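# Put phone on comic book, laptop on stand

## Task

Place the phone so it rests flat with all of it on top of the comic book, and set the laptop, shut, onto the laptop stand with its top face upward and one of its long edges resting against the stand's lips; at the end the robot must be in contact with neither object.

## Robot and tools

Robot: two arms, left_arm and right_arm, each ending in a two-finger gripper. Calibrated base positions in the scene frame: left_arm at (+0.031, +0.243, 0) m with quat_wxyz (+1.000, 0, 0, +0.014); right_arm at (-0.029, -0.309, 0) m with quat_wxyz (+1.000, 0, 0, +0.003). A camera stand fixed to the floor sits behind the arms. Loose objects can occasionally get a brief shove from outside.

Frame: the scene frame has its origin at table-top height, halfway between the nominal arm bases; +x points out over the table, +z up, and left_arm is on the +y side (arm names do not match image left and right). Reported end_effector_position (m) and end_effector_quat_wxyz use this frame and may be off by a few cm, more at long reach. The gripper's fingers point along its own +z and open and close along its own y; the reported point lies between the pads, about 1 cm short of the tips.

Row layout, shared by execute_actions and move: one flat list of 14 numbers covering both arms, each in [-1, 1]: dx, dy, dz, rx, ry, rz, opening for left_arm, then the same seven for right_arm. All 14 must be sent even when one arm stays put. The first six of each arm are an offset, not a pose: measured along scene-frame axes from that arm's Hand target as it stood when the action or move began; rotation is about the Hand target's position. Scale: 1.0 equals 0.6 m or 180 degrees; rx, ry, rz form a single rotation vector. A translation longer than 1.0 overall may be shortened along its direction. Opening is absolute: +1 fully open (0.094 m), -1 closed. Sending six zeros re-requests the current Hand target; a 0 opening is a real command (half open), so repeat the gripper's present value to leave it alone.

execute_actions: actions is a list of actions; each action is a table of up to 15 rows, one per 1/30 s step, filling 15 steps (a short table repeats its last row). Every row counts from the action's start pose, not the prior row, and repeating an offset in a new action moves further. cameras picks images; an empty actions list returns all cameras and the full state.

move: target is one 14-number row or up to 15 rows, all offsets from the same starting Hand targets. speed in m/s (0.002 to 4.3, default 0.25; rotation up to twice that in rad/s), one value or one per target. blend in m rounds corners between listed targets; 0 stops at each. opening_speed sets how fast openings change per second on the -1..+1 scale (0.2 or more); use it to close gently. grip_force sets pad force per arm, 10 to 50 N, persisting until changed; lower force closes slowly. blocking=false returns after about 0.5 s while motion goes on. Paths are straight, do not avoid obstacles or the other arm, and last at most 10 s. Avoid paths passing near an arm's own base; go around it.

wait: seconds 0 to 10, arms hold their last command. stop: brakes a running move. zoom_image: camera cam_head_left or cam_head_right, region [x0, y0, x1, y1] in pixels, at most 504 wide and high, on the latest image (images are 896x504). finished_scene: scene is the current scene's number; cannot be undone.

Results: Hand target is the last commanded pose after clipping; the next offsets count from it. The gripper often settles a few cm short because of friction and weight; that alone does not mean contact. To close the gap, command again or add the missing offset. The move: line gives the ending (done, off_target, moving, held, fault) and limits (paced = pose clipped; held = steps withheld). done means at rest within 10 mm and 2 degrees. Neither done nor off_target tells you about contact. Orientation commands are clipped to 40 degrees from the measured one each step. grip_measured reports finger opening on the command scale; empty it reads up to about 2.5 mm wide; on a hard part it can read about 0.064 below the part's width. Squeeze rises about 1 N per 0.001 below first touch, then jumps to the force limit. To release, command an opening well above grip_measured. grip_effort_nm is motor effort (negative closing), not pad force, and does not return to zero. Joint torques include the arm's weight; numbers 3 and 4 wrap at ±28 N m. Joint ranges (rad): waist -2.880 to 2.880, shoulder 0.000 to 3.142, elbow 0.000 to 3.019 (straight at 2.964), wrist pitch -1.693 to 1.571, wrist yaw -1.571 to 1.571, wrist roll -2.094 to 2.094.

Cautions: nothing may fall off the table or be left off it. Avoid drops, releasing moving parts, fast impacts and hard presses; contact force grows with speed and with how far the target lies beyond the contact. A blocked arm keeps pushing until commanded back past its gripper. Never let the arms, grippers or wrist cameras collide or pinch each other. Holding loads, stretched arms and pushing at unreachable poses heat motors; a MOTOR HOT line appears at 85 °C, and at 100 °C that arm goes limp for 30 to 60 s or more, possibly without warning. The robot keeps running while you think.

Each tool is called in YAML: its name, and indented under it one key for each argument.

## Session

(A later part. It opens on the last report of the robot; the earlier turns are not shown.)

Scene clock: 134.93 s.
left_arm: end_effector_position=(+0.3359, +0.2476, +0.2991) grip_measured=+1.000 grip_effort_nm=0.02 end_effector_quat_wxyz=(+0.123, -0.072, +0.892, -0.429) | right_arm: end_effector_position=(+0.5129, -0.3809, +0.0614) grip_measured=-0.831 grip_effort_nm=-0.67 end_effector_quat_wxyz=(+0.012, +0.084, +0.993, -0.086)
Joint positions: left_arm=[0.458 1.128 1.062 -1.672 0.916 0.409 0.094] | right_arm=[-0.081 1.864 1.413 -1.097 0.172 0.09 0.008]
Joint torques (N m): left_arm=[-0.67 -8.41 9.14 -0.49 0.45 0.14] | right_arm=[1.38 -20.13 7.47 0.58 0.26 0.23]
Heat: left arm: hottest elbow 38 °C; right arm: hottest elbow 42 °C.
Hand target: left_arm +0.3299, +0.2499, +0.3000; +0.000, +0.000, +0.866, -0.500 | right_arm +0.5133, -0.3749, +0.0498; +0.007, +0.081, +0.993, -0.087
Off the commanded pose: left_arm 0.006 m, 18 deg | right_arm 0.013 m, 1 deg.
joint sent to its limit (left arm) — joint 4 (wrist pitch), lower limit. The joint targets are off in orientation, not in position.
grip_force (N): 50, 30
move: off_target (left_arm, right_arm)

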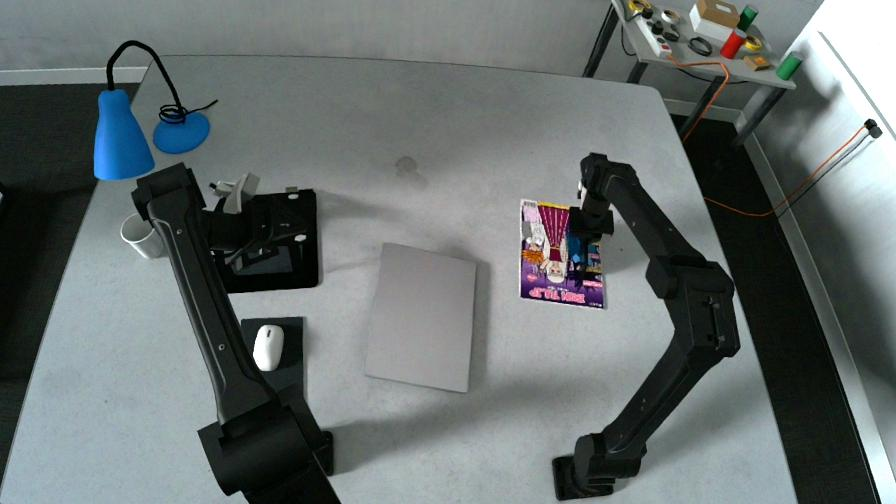

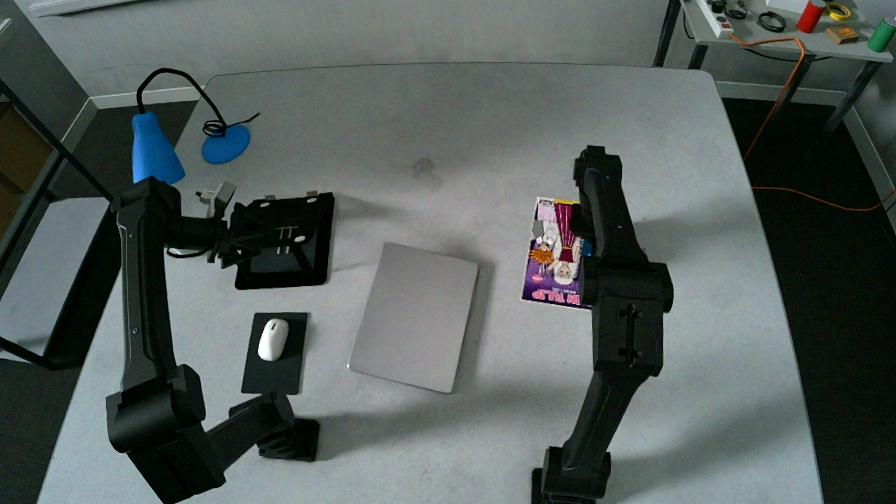

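move:
  target: [0,0,0,0,0,0,1.0, 0, 0.012, -0.012, 0, 0, 0, -0.5]
  speed: 0.03
  opening_speed: 0.4
  cameras: ["all"]

zoom_image:
  camera: "cam_head_left"
  region: [500, 170, 660, 330]

zoom_image:
  camera: "cam_head_right"
  region: [500, 170, 660, 330]

Scene clock: 147.67 s.
left_arm: end_effector_position=(+0.3359, +0.2476, +0.2991) grip_measured=+1.000 grip_effort_nm=0.02 end_effector_quat_wxyz=(+0.123, -0.072, +0.892, -0.429) | right_arm: end_effector_position=(+0.5174, -0.3737, +0.0616) grip_measured=-0.502 grip_effort_nm=0.07 end_effector_quat_wxyz=(+0.020, +0.084, +0.992, -0.087)
Joint positions: left_arm=[0.458 1.128 1.062 -1.672 0.916 0.409 0.094] | right_arm=[-0.067 1.864 1.413 -1.082 0.175 0.104 0.023]
Joint torques (N m): left_arm=[-0.97 -8.76 9.31 -0.31 0.42 0.12] | right_arm=[1.32 -19.14 6.86 0.61 0.18 0.24]
Heat: left arm: hottest elbow 38 °C; right arm: hottest elbow 41 °C.
Hand target: left_arm +0.3299, +0.2499, +0.3000; +0.000, +0.000, +0.866, -0.500 | right_arm +0.5132, -0.3677, +0.0426; +0.007, +0.081, +0.993, -0.087
Off the commanded pose: left_arm 0.006 m, 18 deg | right_arm 0.020 m, 2 deg.
joint sent to its limit (left arm) — joint 4 (wrist pitch), lower limit. The joint targets are off in orientation, not in position.
grip_force (N): 50, 30
move: off_target (left_arm, right_arm)

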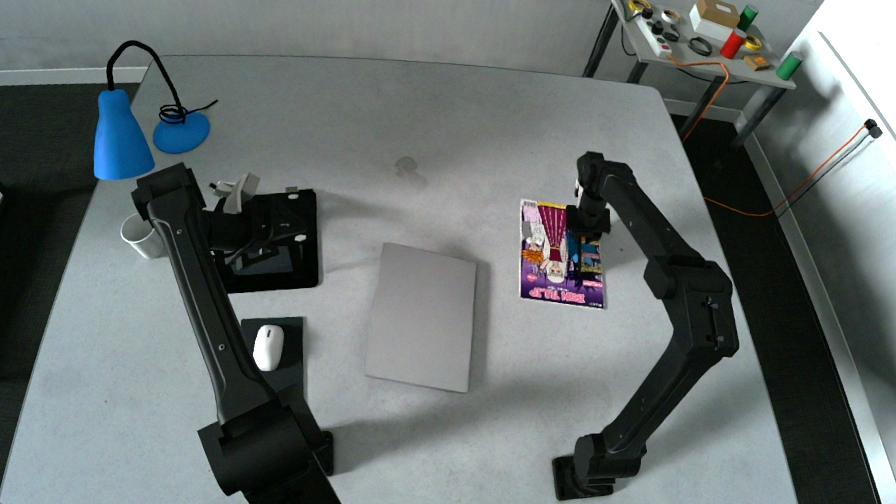

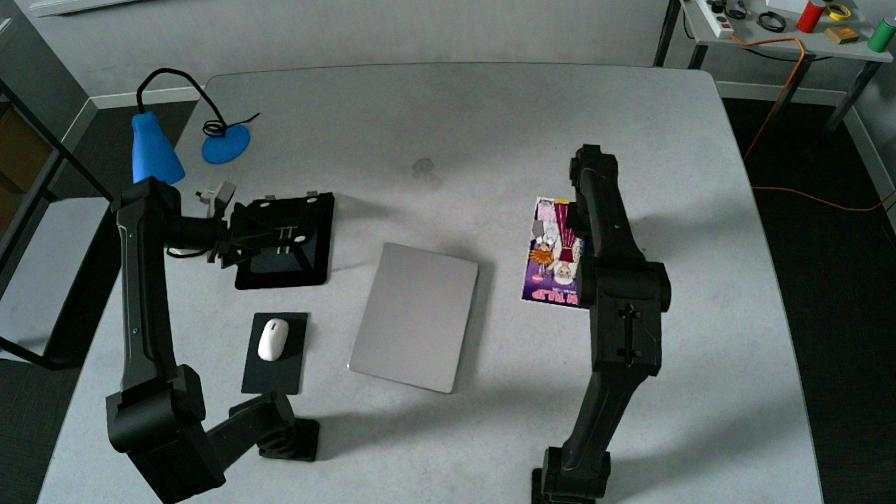

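Scaled by 3.150.

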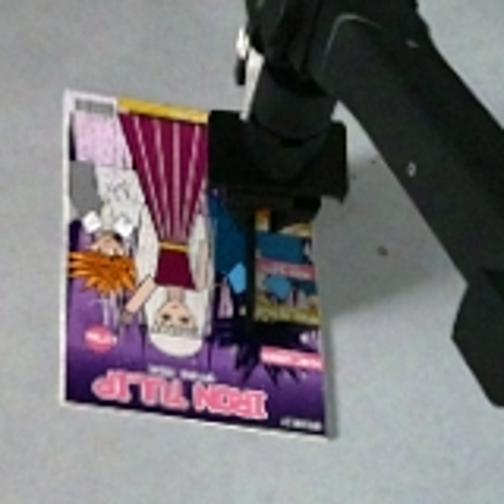

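Scaled by 3.150.

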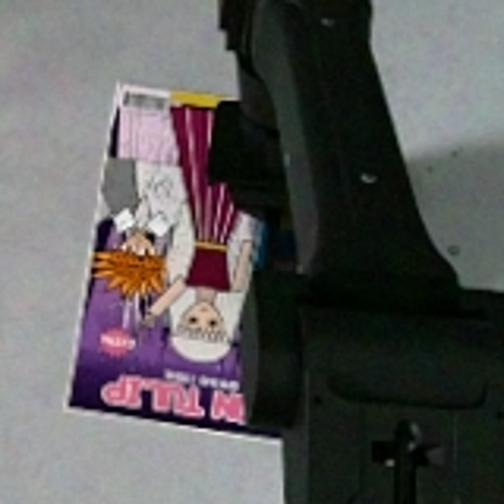

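move:
  target: [0,0,0,0,0,0,1.0, 0, 0.016, -0.025, 0, 0, 0, 0.0]
  speed: 0.03
  opening_speed: 0.4
  cameras: ["all"]

zoom_image:
  camera: "cam_head_left"
  region: [500, 170, 660, 330]

zoom_image:
  camera: "cam_head_right"
  region: [500, 170, 660, 330]

Scene clock: 153.10 s.
left_arm: end_effector_position=(+0.3359, +0.2476, +0.2991) grip_measured=+1.000 grip_effort_nm=0.02 end_effector_quat_wxyz=(+0.123, -0.072, +0.892, -0.429) | right_arm: end_effector_position=(+0.5182, -0.3633, +0.0499) grip_measured=-0.002 grip_effort_nm=0.07 end_effector_quat_wxyz=(+0.024, +0.083, +0.992, -0.086)
Joint positions: left_arm=[0.458 1.128 1.062 -1.672 0.916 0.409 0.094] | right_arm=[-0.048 1.875 1.395 -1.05 0.175 0.122 0.047]
Joint torques (N m): left_arm=[-0.09 -9.05 8.99 -0.36 0.43 0.15] | right_arm=[1.2 -18.61 6.82 0.55 0.18 0.24]
Heat: left arm: hottest elbow 38 °C; right arm: hottest elbow 41 °C.
Hand target: left_arm +0.3299, +0.2499, +0.3000; +0.000, +0.000, +0.866, -0.500 | right_arm +0.5132, -0.3582, +0.0277; +0.007, +0.081, +0.993, -0.087
Off the commanded pose: left_arm 0.006 m, 18 deg | right_arm 0.023 m, 2 deg.
joint sent to its limit (left arm) — joint 4 (wrist pitch), lower limit. The joint targets are off in orientation, not in position.
grip_force (N): 50, 30
move: off_target (left_arm, right_arm)

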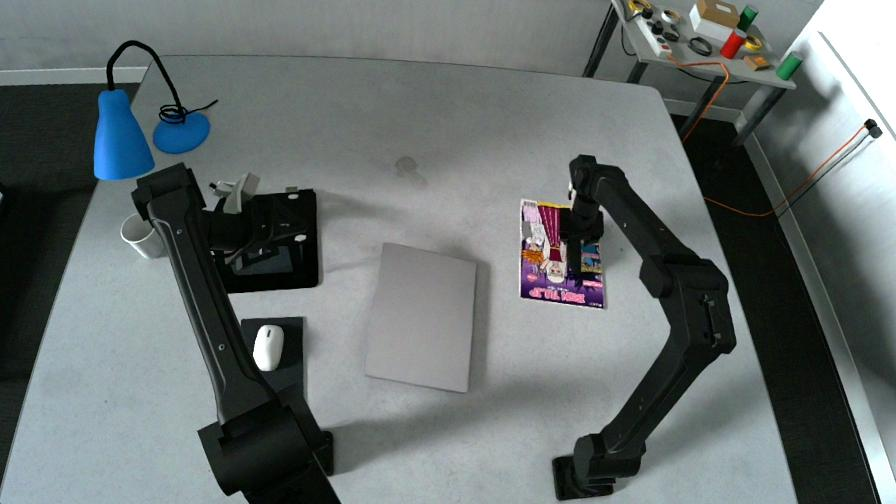

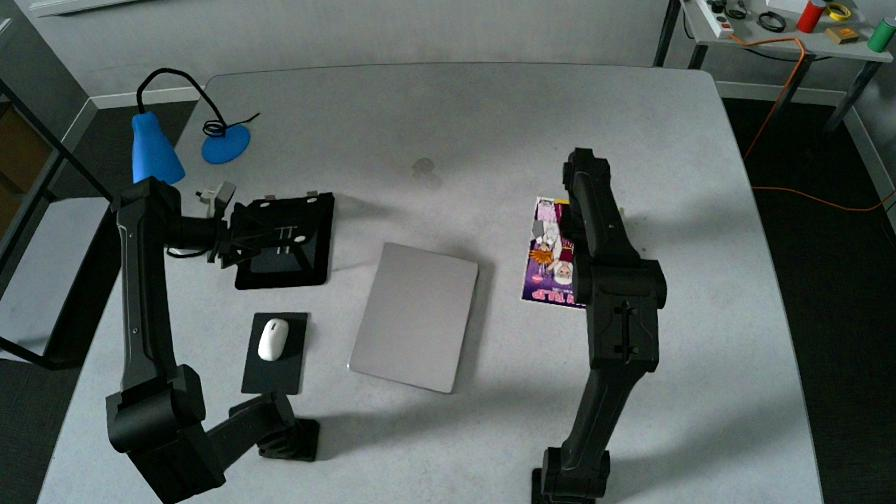

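Scaled by 3.150.

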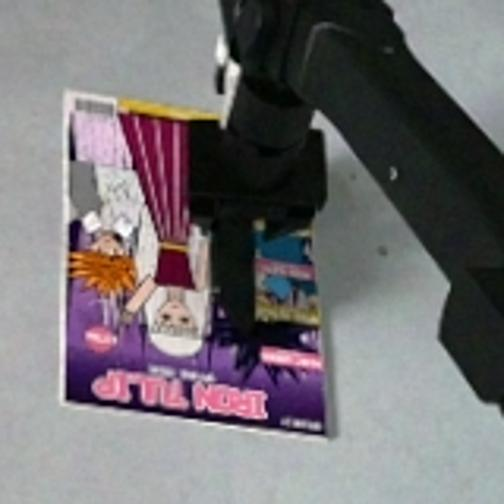

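Scaled by 3.150.

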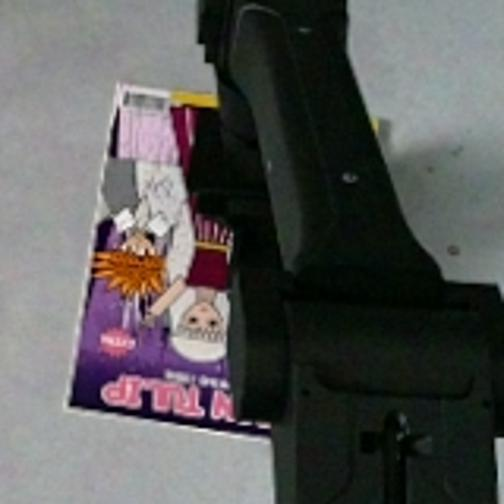

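move:
  target: [0,0,0,0,0,0,1.0, 0, 0.02, -0.022, 0, 0, 0, 0.5]
  speed: 0.03
  opening_speed: 0.4
  cameras: ["all"]

zoom_image:
  camera: "cam_head_left"
  region: [500, 170, 660, 330]

zoom_image:
  camera: "cam_head_right"
  region: [500, 170, 660, 330]

Scene clock: 157.73 s.
left_arm: end_effector_position=(+0.3359, +0.2476, +0.2991) grip_measured=+1.000 grip_effort_nm=0.02 end_effector_quat_wxyz=(+0.123, -0.072, +0.892, -0.429) | right_arm: end_effector_position=(+0.5190, -0.3528, +0.0384) grip_measured=+0.498 grip_effort_nm=0.07 end_effector_quat_wxyz=(+0.025, +0.085, +0.992, -0.086)
Joint positions: left_arm=[0.458 1.128 1.062 -1.672 0.916 0.409 0.094] | right_arm=[-0.028 1.89 1.383 -1.025 0.175 0.144 0.07]
Joint torques (N m): left_arm=[-0.5 -8.94 8.87 -0.25 0.41 0.14] | right_arm=[1.44 -18.49 6.67 0.59 0.19 0.23]
Heat: left arm: hottest elbow 38 °C; right arm: hottest elbow 40 °C.
Hand target: left_arm +0.3299, +0.2499, +0.3000; +0.000, +0.000, +0.866, -0.500 | right_arm +0.5133, -0.3462, +0.0145; +0.007, +0.081, +0.993, -0.087
Off the commanded pose: left_arm 0.006 m, 18 deg | right_arm 0.025 m, 2 deg.
joint sent to its limit (left arm) — joint 4 (wrist pitch), lower limit. The joint targets are off in orientation, not in position.
grip_force (N): 50, 30
move: off_target (left_arm, right_arm)

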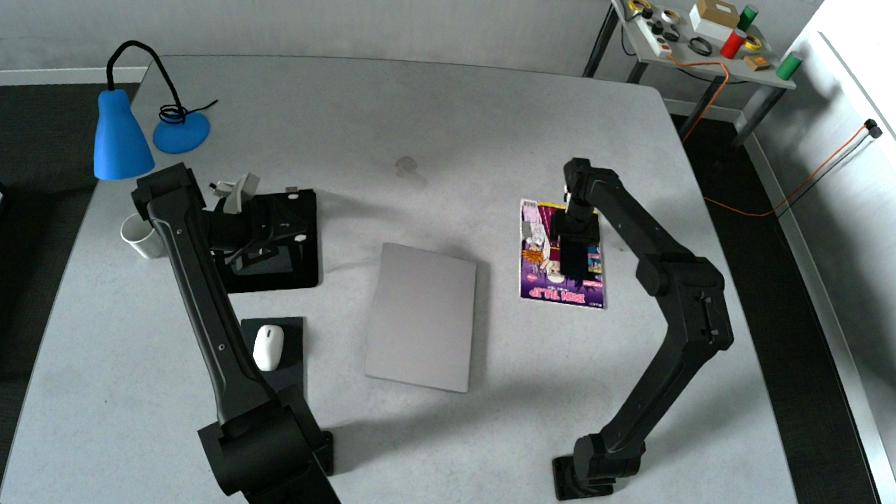

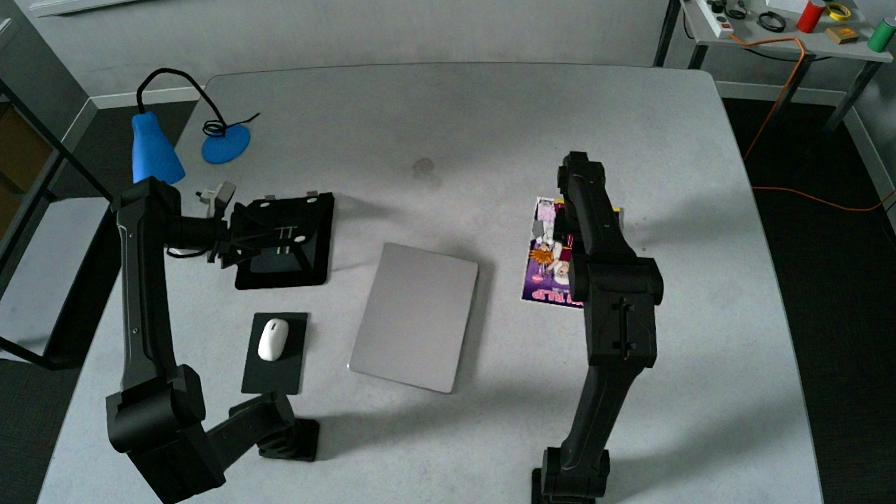

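Scaled by 3.150.

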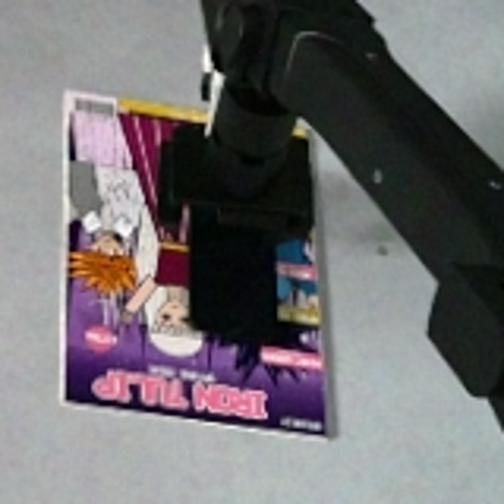

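Scaled by 3.150.

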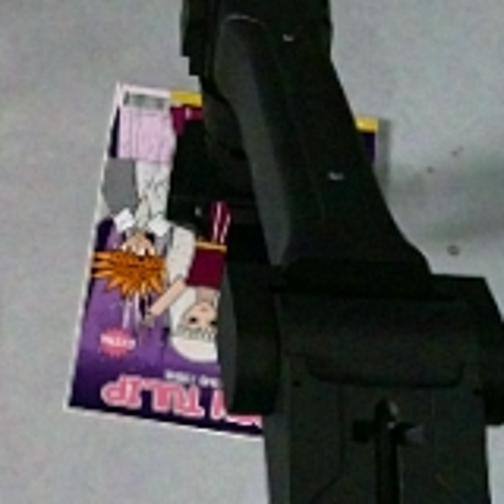

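move:
  target: [0,0,0,0,0,0,1.0, 0, 0.018, -0.016, 0, 0, 0, 1.0]
  speed: 0.03
  opening_speed: 0.4
  cameras: ["all"]

zoom_image:
  camera: "cam_head_left"
  region: [500, 170, 660, 330]

zoom_image:
  camera: "cam_head_right"
  region: [500, 170, 660, 330]

Scene clock: 164.93 s.
left_arm: end_effector_position=(+0.3359, +0.2476, +0.2991) grip_measured=+1.000 grip_effort_nm=0.02 end_effector_quat_wxyz=(+0.123, -0.072, +0.892, -0.429) | right_arm: end_effector_position=(+0.5190, -0.3415, +0.0274) grip_measured=+0.998 grip_effort_nm=0.07 end_effector_quat_wxyz=(+0.024, +0.085, +0.992, -0.086)
Joint positions: left_arm=[0.458 1.128 1.062 -1.672 0.916 0.409 0.094] | right_arm=[-0.008 1.905 1.375 -1.007 0.175 0.165 0.094]
Joint torques (N m): left_arm=[-0.26 -8.23 8.87 -0.16 0.48 0.17] | right_arm=[1.32 -18.78 6.61 0.61 0.19 0.24]
Heat: left arm: hottest elbow 38 °C; right arm: hottest elbow 40 °C.
Hand target: left_arm +0.3299, +0.2499, +0.3000; +0.000, +0.000, +0.866, -0.500 | right_arm +0.5132, -0.3354, +0.0048; +0.007, +0.082, +0.993, -0.087
Off the commanded pose: left_arm 0.006 m, 18 deg | right_arm 0.024 m, 2 deg.
joint sent to its limit (left arm) — joint 4 (wrist pitch), lower limit. The joint targets are off in orientation, not in position.
grip_force (N): 50, 30
move: off_target (left_arm, right_arm)

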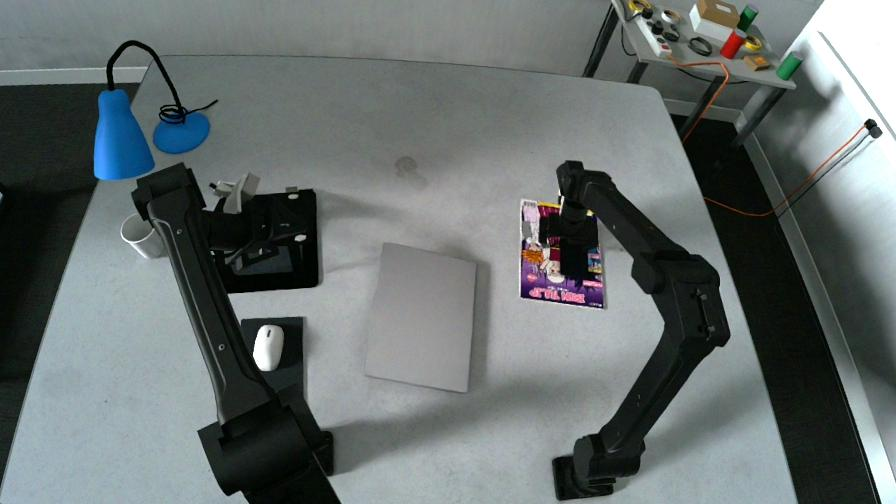

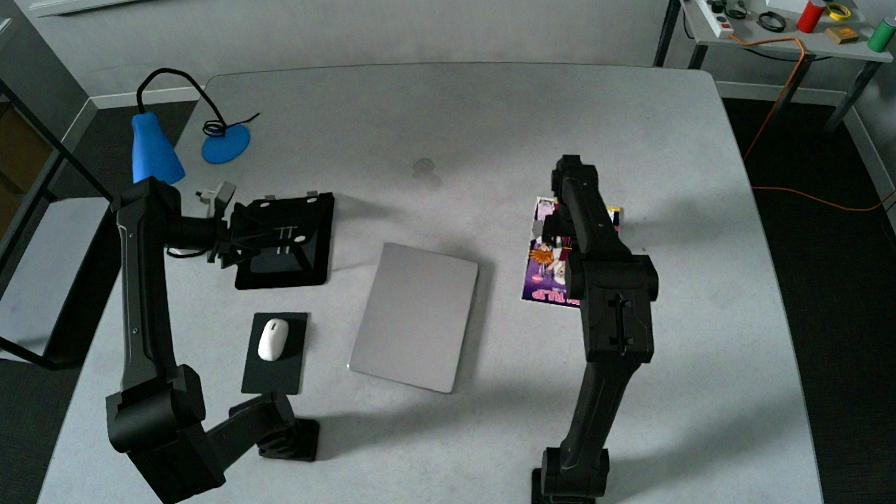

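Scaled by 3.150.

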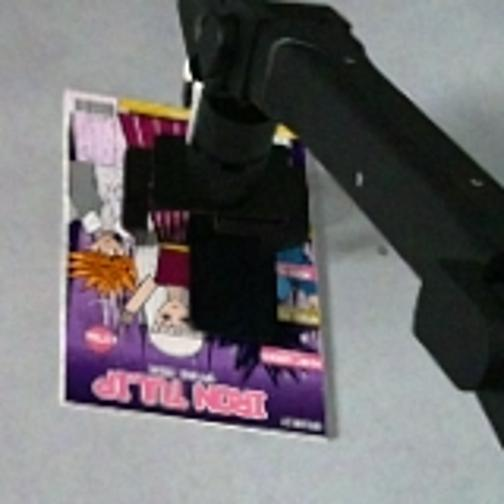

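Scaled by 3.150.

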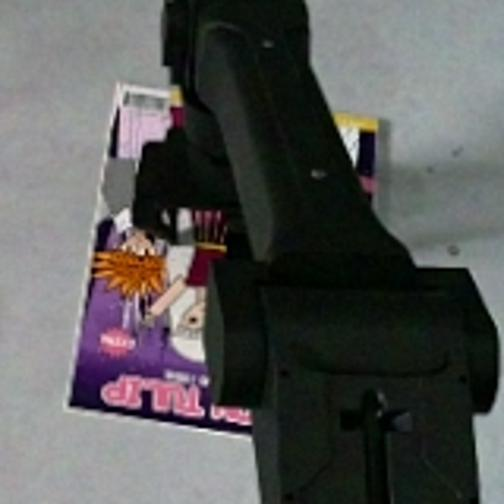

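move:
  target:
    - [0,0,0,0,0,0,1.0, 0, 0.0, 0.1, 0, 0, 0, 1.0]
    - [0,0,0,0,0,0,1.0, 0, 0.0, 0.25, 0, 0, 0, 1.0]
    - [0,0,0,0,0,0,1.0, -0.45, 0.0, 0.33, 0, 0, 0, 1.0]
  speed: [0.05,0.12,0.25]
  blend: 0.03
  grip_force: [50, 50]
  cameras: ["all"]

zoom_image:
  camera: "cam_head_left"
  region: [500, 170, 660, 330]

zoom_image:
  camera: "cam_head_right"
  region: [500, 170, 660, 330]

Scene clock: 172.03 s.
left_arm: end_effector_position=(+0.3359, +0.2476, +0.2991) grip_measured=+1.000 grip_effort_nm=0.02 end_effector_quat_wxyz=(+0.123, -0.072, +0.892, -0.429) | right_arm: end_effector_position=(+0.2501, -0.3390, +0.2084) grip_measured=+0.999 grip_effort_nm=0.07 end_effector_quat_wxyz=(+0.018, +0.085, +0.993, -0.086)
Joint positions: left_arm=[0.458 1.128 1.062 -1.672 0.916 0.409 0.094] | right_arm=[-0.001 1.055 0.95 -1.446 0.175 0.173 0.094]
Joint torques (N m): left_arm=[-0.85 -8.76 8.99 -0.13 0.45 0.19] | right_arm=[1.49 -7.12 7.66 -0.1 0.19 0.22]
Heat: left arm: hottest elbow 37 °C; right arm: hottest elbow 40 °C.
Hand target: left_arm +0.3299, +0.2499, +0.3000; +0.000, +0.000, +0.866, -0.500 | right_arm +0.2433, -0.3355, +0.2030; +0.007, +0.081, +0.993, -0.087
Off the commanded pose: left_arm 0.006 m, 18 deg | right_arm 0.009 m, 1 deg.
joint sent to its limit (left arm) — joint 4 (wrist pitch), lower limit. The joint targets are off in orientation, not in position.
move: off_target (left_arm); blend cut to 0.0297 m at target 1

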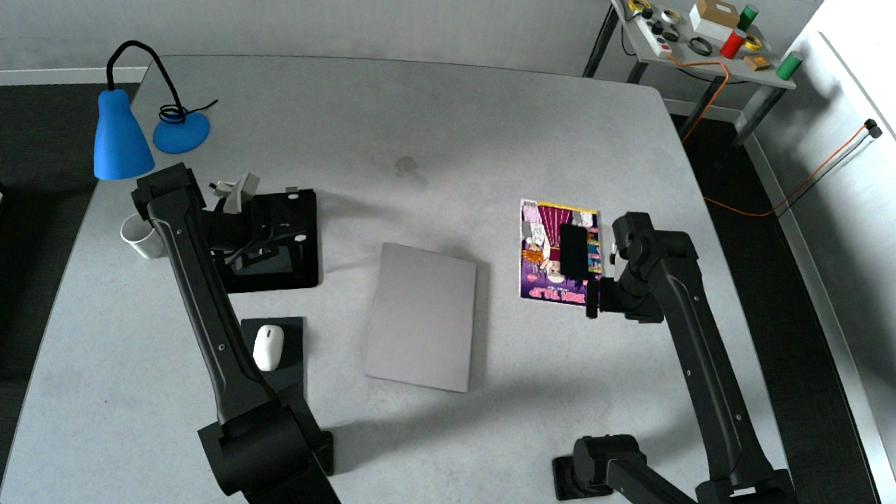

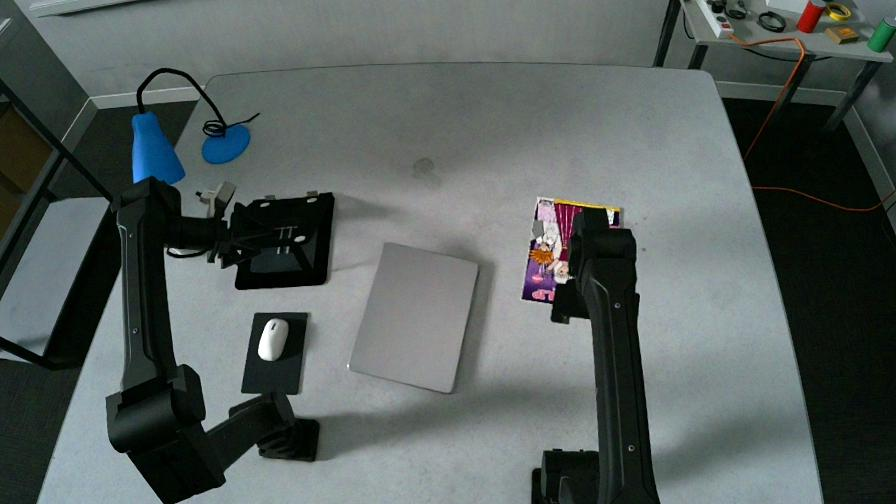

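Scaled by 3.150.

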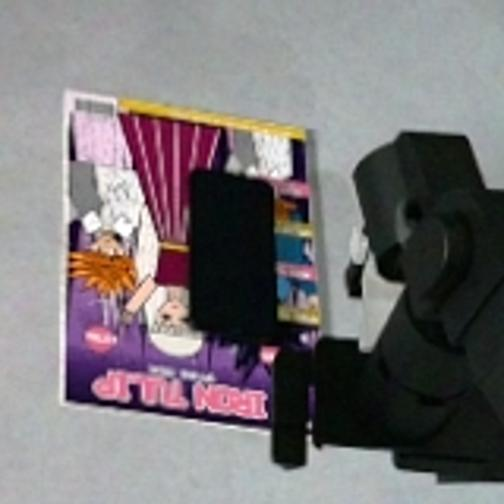

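Scaled by 3.150.

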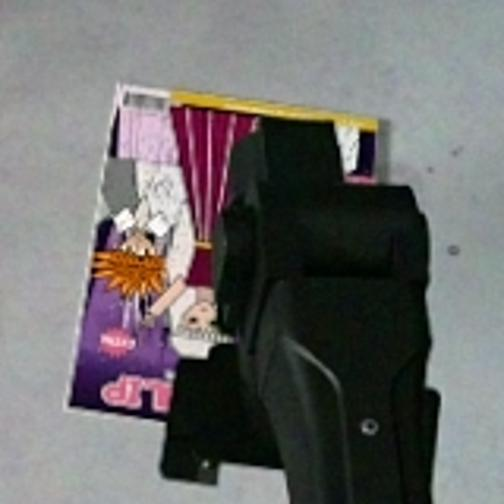

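move:
  target: [-0.025, -0.14, -0.2, 0, 0, 0, 0.6, 0, 0, 0, 0, 0, 0, 1.0]
  speed: 0.2
  cameras: ["all"]

zoom_image:
  camera: "cam_head_left"
  region: [250, 210, 490, 410]

zoom_image:
  camera: "cam_head_right"
  region: [250, 210, 490, 410]

Scene clock: 201.77 s.
left_arm: end_effector_position=(+0.3158, +0.1704, +0.1832) grip_measured=+0.602 grip_effort_nm=-0.08 end_effector_quat_wxyz=(+0.003, -0.007, +0.867, -0.499) | right_arm: end_effector_position=(+0.2501, -0.3390, +0.2084) grip_measured=+0.999 grip_effort_nm=0.07 end_effector_quat_wxyz=(+0.018, +0.085, +0.992, -0.086)
Joint positions: left_arm=[0.242 1.293 0.818 -1.506 0.99 0.479 0.075] | right_arm=[-0.001 1.055 0.95 -1.446 0.175 0.173 0.094]
Joint torques (N m): left_arm=[-2.84 -7.77 7.79 0.05 0.61 0.12] | right_arm=[1.49 -7.71 7.64 -0.17 0.19 0.24]
Heat: left arm: hottest elbow 37 °C; right arm: hottest elbow 39 °C.
Hand target: left_arm +0.3149, +0.1658, +0.1800; +0.000, +0.000, +0.866, -0.500 | right_arm +0.2433, -0.3355, +0.2030; +0.007, +0.081, +0.993, -0.087
Off the commanded pose: left_arm 0.006 m, 1 deg | right_arm 0.009 m, 1 deg.
move: done

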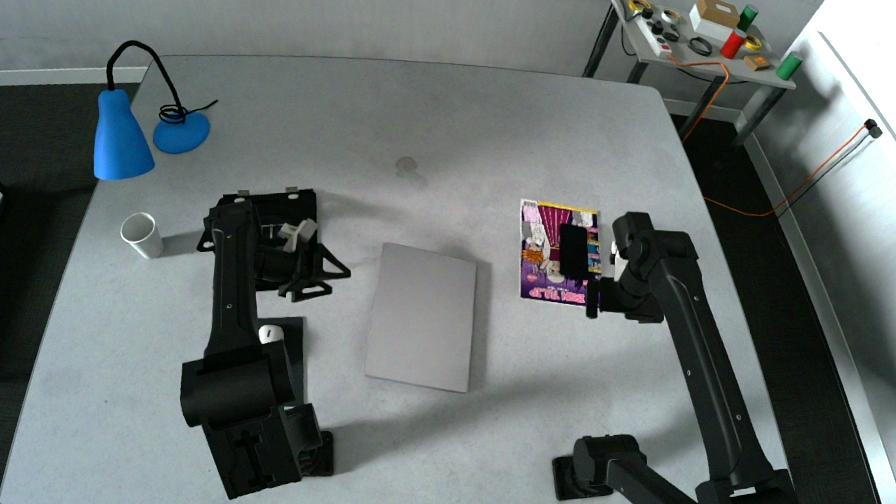

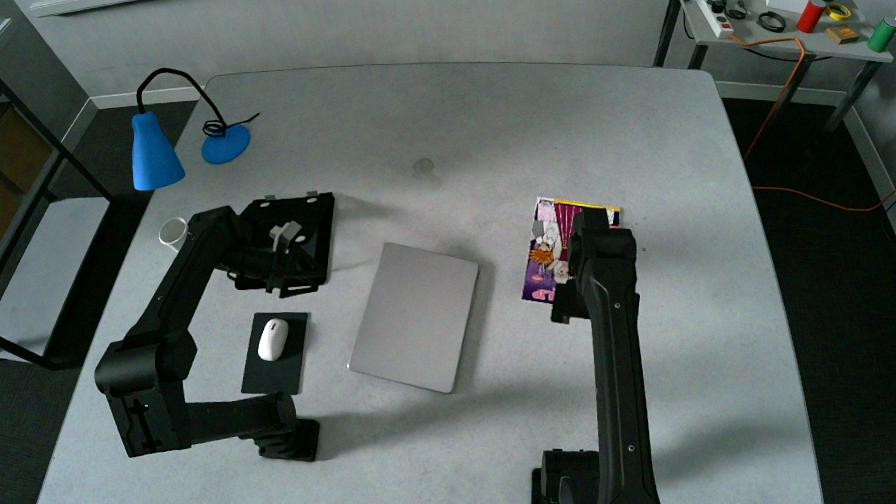

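Scaled by 2.100.

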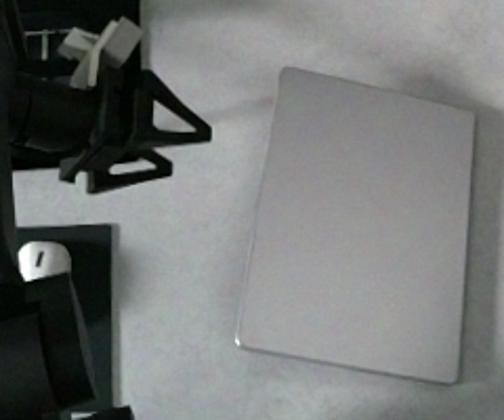

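Scaled by 2.100.

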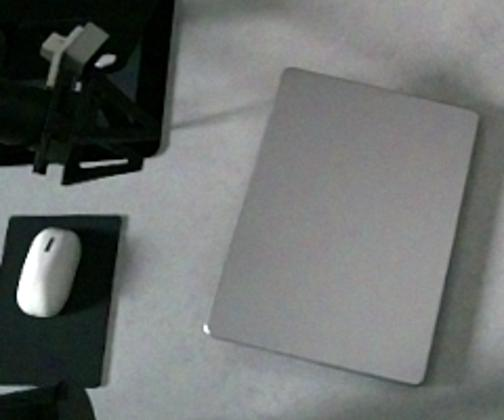

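move:
  target: [-0.01, -0.06, -0.152, 0, 0, 0, 0.6, 0, 0, 0, 0, 0, 0, 1.0]
  speed: 0.1
  cameras: ["all"]

zoom_image:
  camera: "cam_head_left"
  region: [300, 230, 460, 390]

zoom_image:
  camera: "cam_head_right"
  region: [280, 230, 440, 390]

Scene clock: 212.23 s.
left_arm: end_effector_position=(+0.3129, +0.1348, +0.0927) grip_measured=+0.602 grip_effort_nm=-0.08 end_effector_quat_wxyz=(+0.009, +0.000, +0.867, -0.498) | right_arm: end_effector_position=(+0.2501, -0.3390, +0.2084) grip_measured=+0.999 grip_effort_nm=0.07 end_effector_quat_wxyz=(+0.018, +0.085, +0.992, -0.086)
Joint positions: left_arm=[0.124 1.395 0.635 -1.038 1.028 0.28 0.075] | right_arm=[-0.001 1.055 0.95 -1.446 0.175 0.173 0.094]
Joint torques (N m): left_arm=[-2.14 -8.76 6.31 0.36 0.64 -0.08] | right_arm=[1.44 -7.59 7.66 -0.13 0.18 0.24]
Heat: left arm: hottest elbow 37 °C; right arm: hottest elbow 39 °C.
Hand target: left_arm +0.3090, +0.1299, +0.0888; +0.000, +0.000, +0.866, -0.500 | right_arm +0.2433, -0.3355, +0.2030; +0.007, +0.081, +0.993, -0.087
Off the commanded pose: left_arm 0.008 m, 1 deg | right_arm 0.009 m, 1 deg.
move: done

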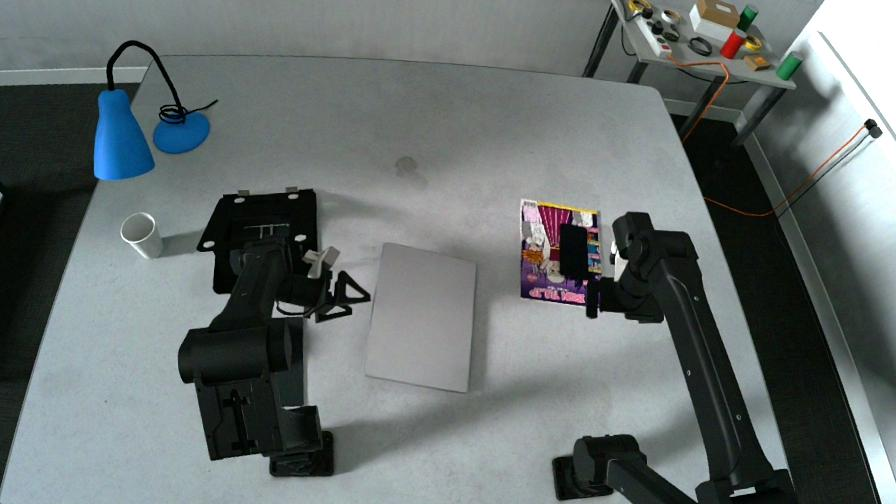

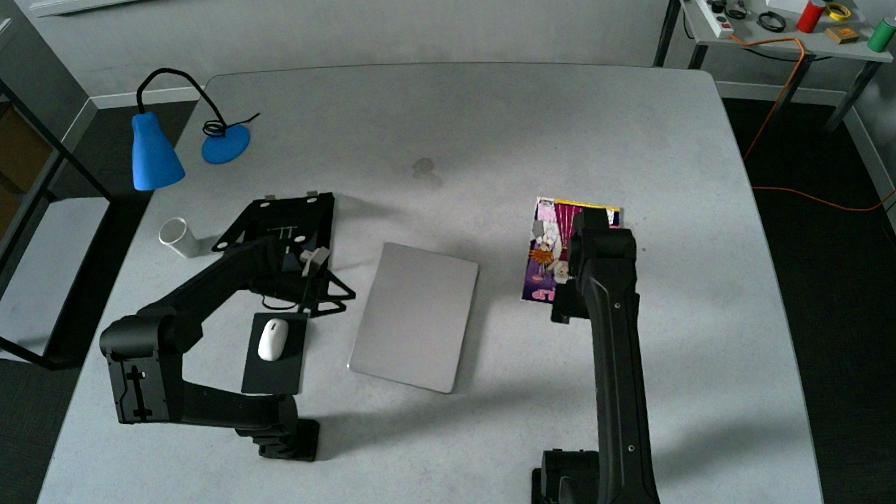

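Scaled by 3.150.

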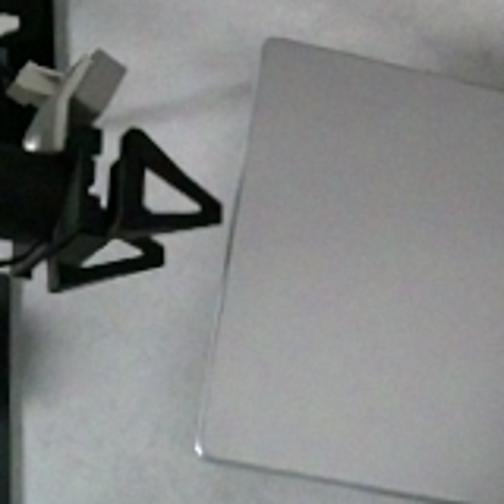

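Scaled by 3.150.

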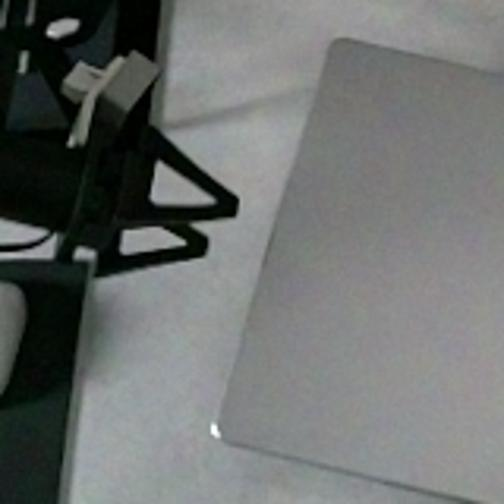

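move:
  target: [0.002, 0.012, -0.06, -0.1, 0, -0.0167, 0.45, 0, 0, 0, 0, 0, 0, 1.0]
  speed: 0.08
  cameras: ["all"]

zoom_image:
  camera: "cam_head_left"
  region: [300, 230, 460, 390]

zoom_image:
  camera: "cam_head_right"
  region: [280, 230, 440, 390]

Scene clock: 238.77 s.
left_arm: end_effector_position=(+0.3017, +0.1315, +0.0567) grip_measured=+0.452 grip_effort_nm=-0.08 end_effector_quat_wxyz=(-0.015, +0.030, +0.779, -0.626) | right_arm: end_effector_position=(+0.2501, -0.3390, +0.2084) grip_measured=+0.999 grip_effort_nm=0.07 end_effector_quat_wxyz=(+0.018, +0.085, +0.992, -0.086)
Joint positions: left_arm=[0.177 1.804 0.692 -1.34 1.227 0.923 0.068] | right_arm=[-0.001 1.055 0.95 -1.446 0.175 0.173 0.094]
Joint torques (N m): left_arm=[-0.91 -9.23 5.46 -1.11 0.44 0.21] | right_arm=[1.49 -7.71 7.65 -0.17 0.19 0.24]
Heat: left arm: hottest elbow 36 °C; right arm: hottest elbow 38 °C.
Hand target: left_arm +0.3102, +0.1371, +0.0528; -0.013, +0.022, +0.777, -0.629 | right_arm +0.2433, -0.3355, +0.2030; +0.007, +0.081, +0.993, -0.087
Off the commanded pose: left_arm 0.011 m, 1 deg | right_arm 0.009 m, 1 deg.
move: off_target (left_arm)

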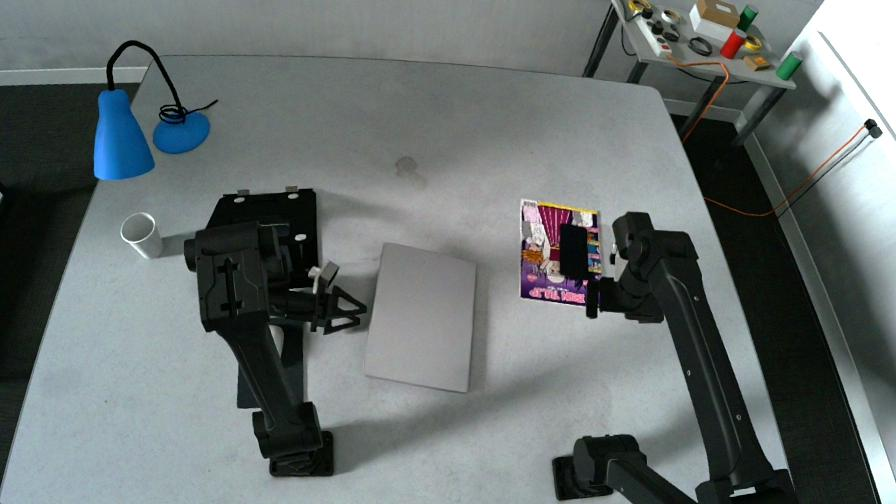

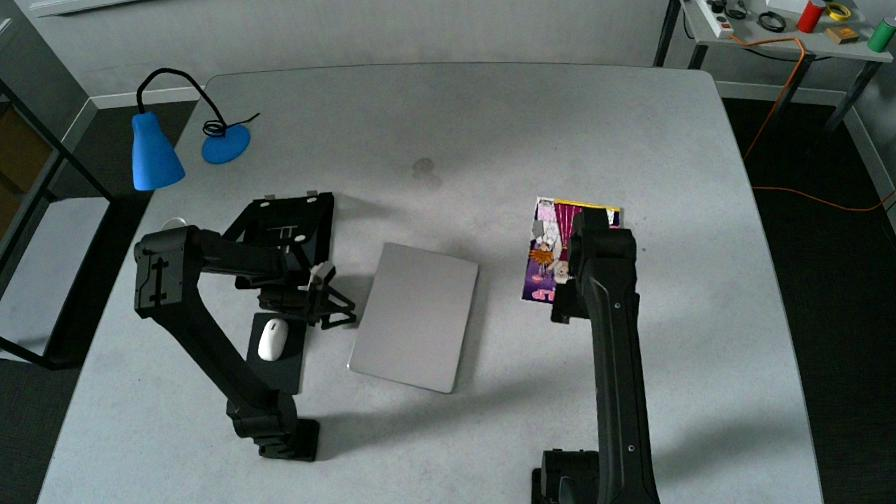

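Scaled by 3.150.

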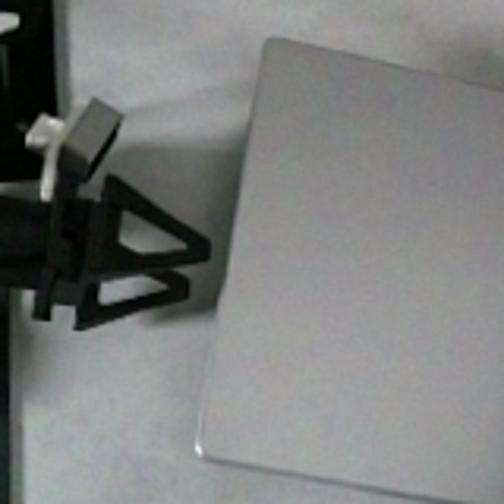

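Scaled by 3.150.

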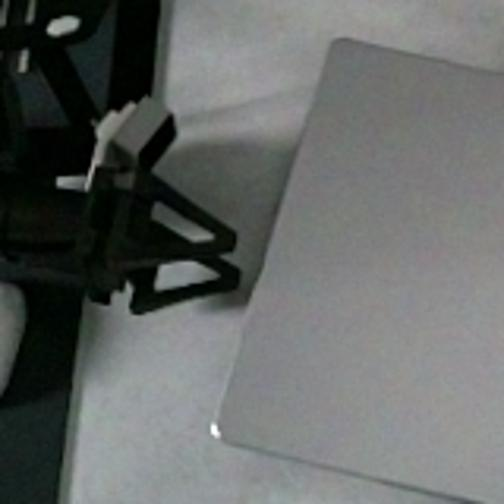

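move:
  target: [0.028, 0.0, -0.02, 0, 0, 0, 0.45, 0, 0, 0, 0, 0, 0, 1.0]
  speed: 0.05
  cameras: ["all"]

zoom_image:
  camera: "cam_head_left"
  region: [300, 230, 460, 390]

zoom_image:
  camera: "cam_head_right"
  region: [280, 230, 440, 390]

Scene clock: 268.93 s.
left_arm: end_effector_position=(+0.3145, +0.1337, +0.0562) grip_measured=+0.452 grip_effort_nm=-0.08 end_effector_quat_wxyz=(-0.009, +0.031, +0.778, -0.627) | right_arm: end_effector_position=(+0.2501, -0.3390, +0.2084) grip_measured=+0.999 grip_effort_nm=0.07 end_effector_quat_wxyz=(+0.018, +0.085, +0.992, -0.086)
Joint positions: left_arm=[0.177 1.821 0.725 -1.345 1.235 0.924 0.068] | right_arm=[-0.001 1.055 0.95 -1.446 0.175 0.173 0.094]
Joint torques (N m): left_arm=[-0.85 -6.65 6.71 -0.09 0.49 0] | right_arm=[1.38 -7.65 7.65 -0.17 0.18 0.23]
Motor temperatures (°C): left_arm=[22 26 35 24 28 24 27] | right_arm=[26 33 38 25 24 23 25]
Heat: left arm: hottest elbow 35 °C; right arm: hottest elbow 38 °C.
Hand target: left_arm +0.3270, +0.1371, +0.0408; -0.013, +0.022, +0.777, -0.629 | right_arm +0.2433, -0.3355, +0.2030; +0.007, +0.081, +0.993, -0.087
Off the commanded pose: left_arm 0.020 m, 1 deg | right_arm 0.009 m, 1 deg.
move: off_target (left_arm)

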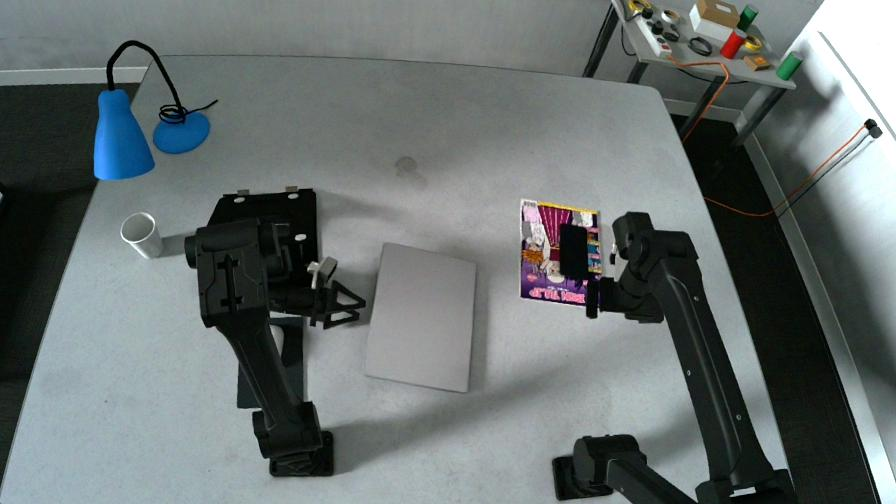

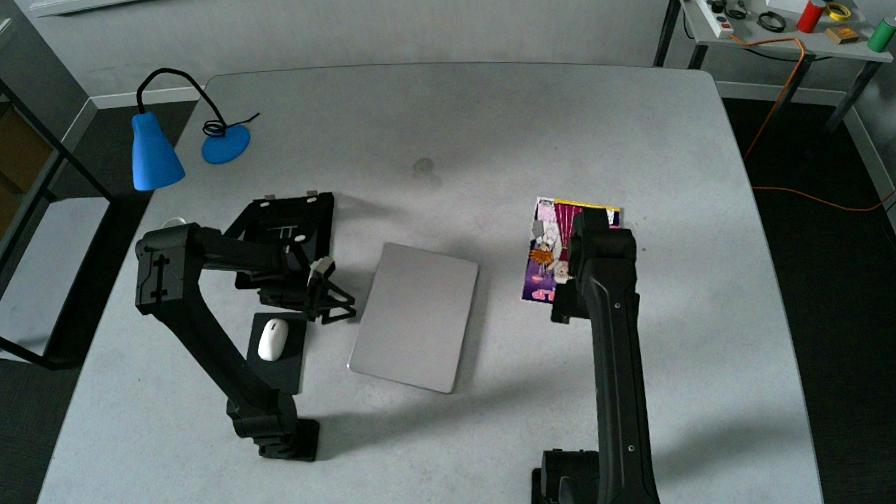

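Scaled by 3.150.

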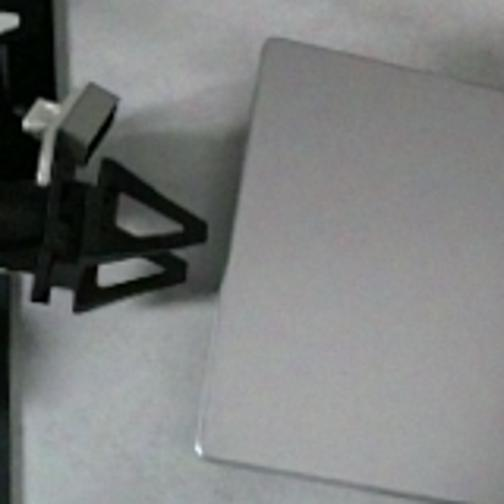

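Scaled by 3.150.

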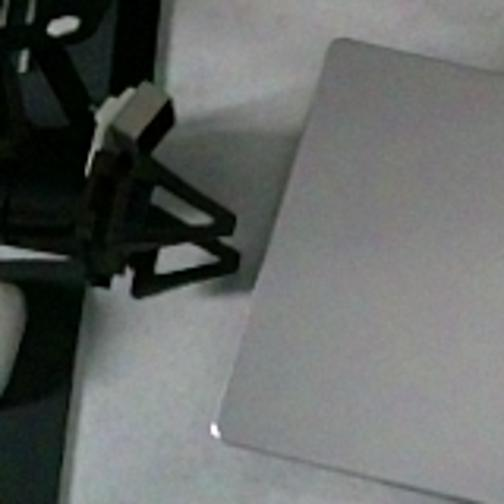

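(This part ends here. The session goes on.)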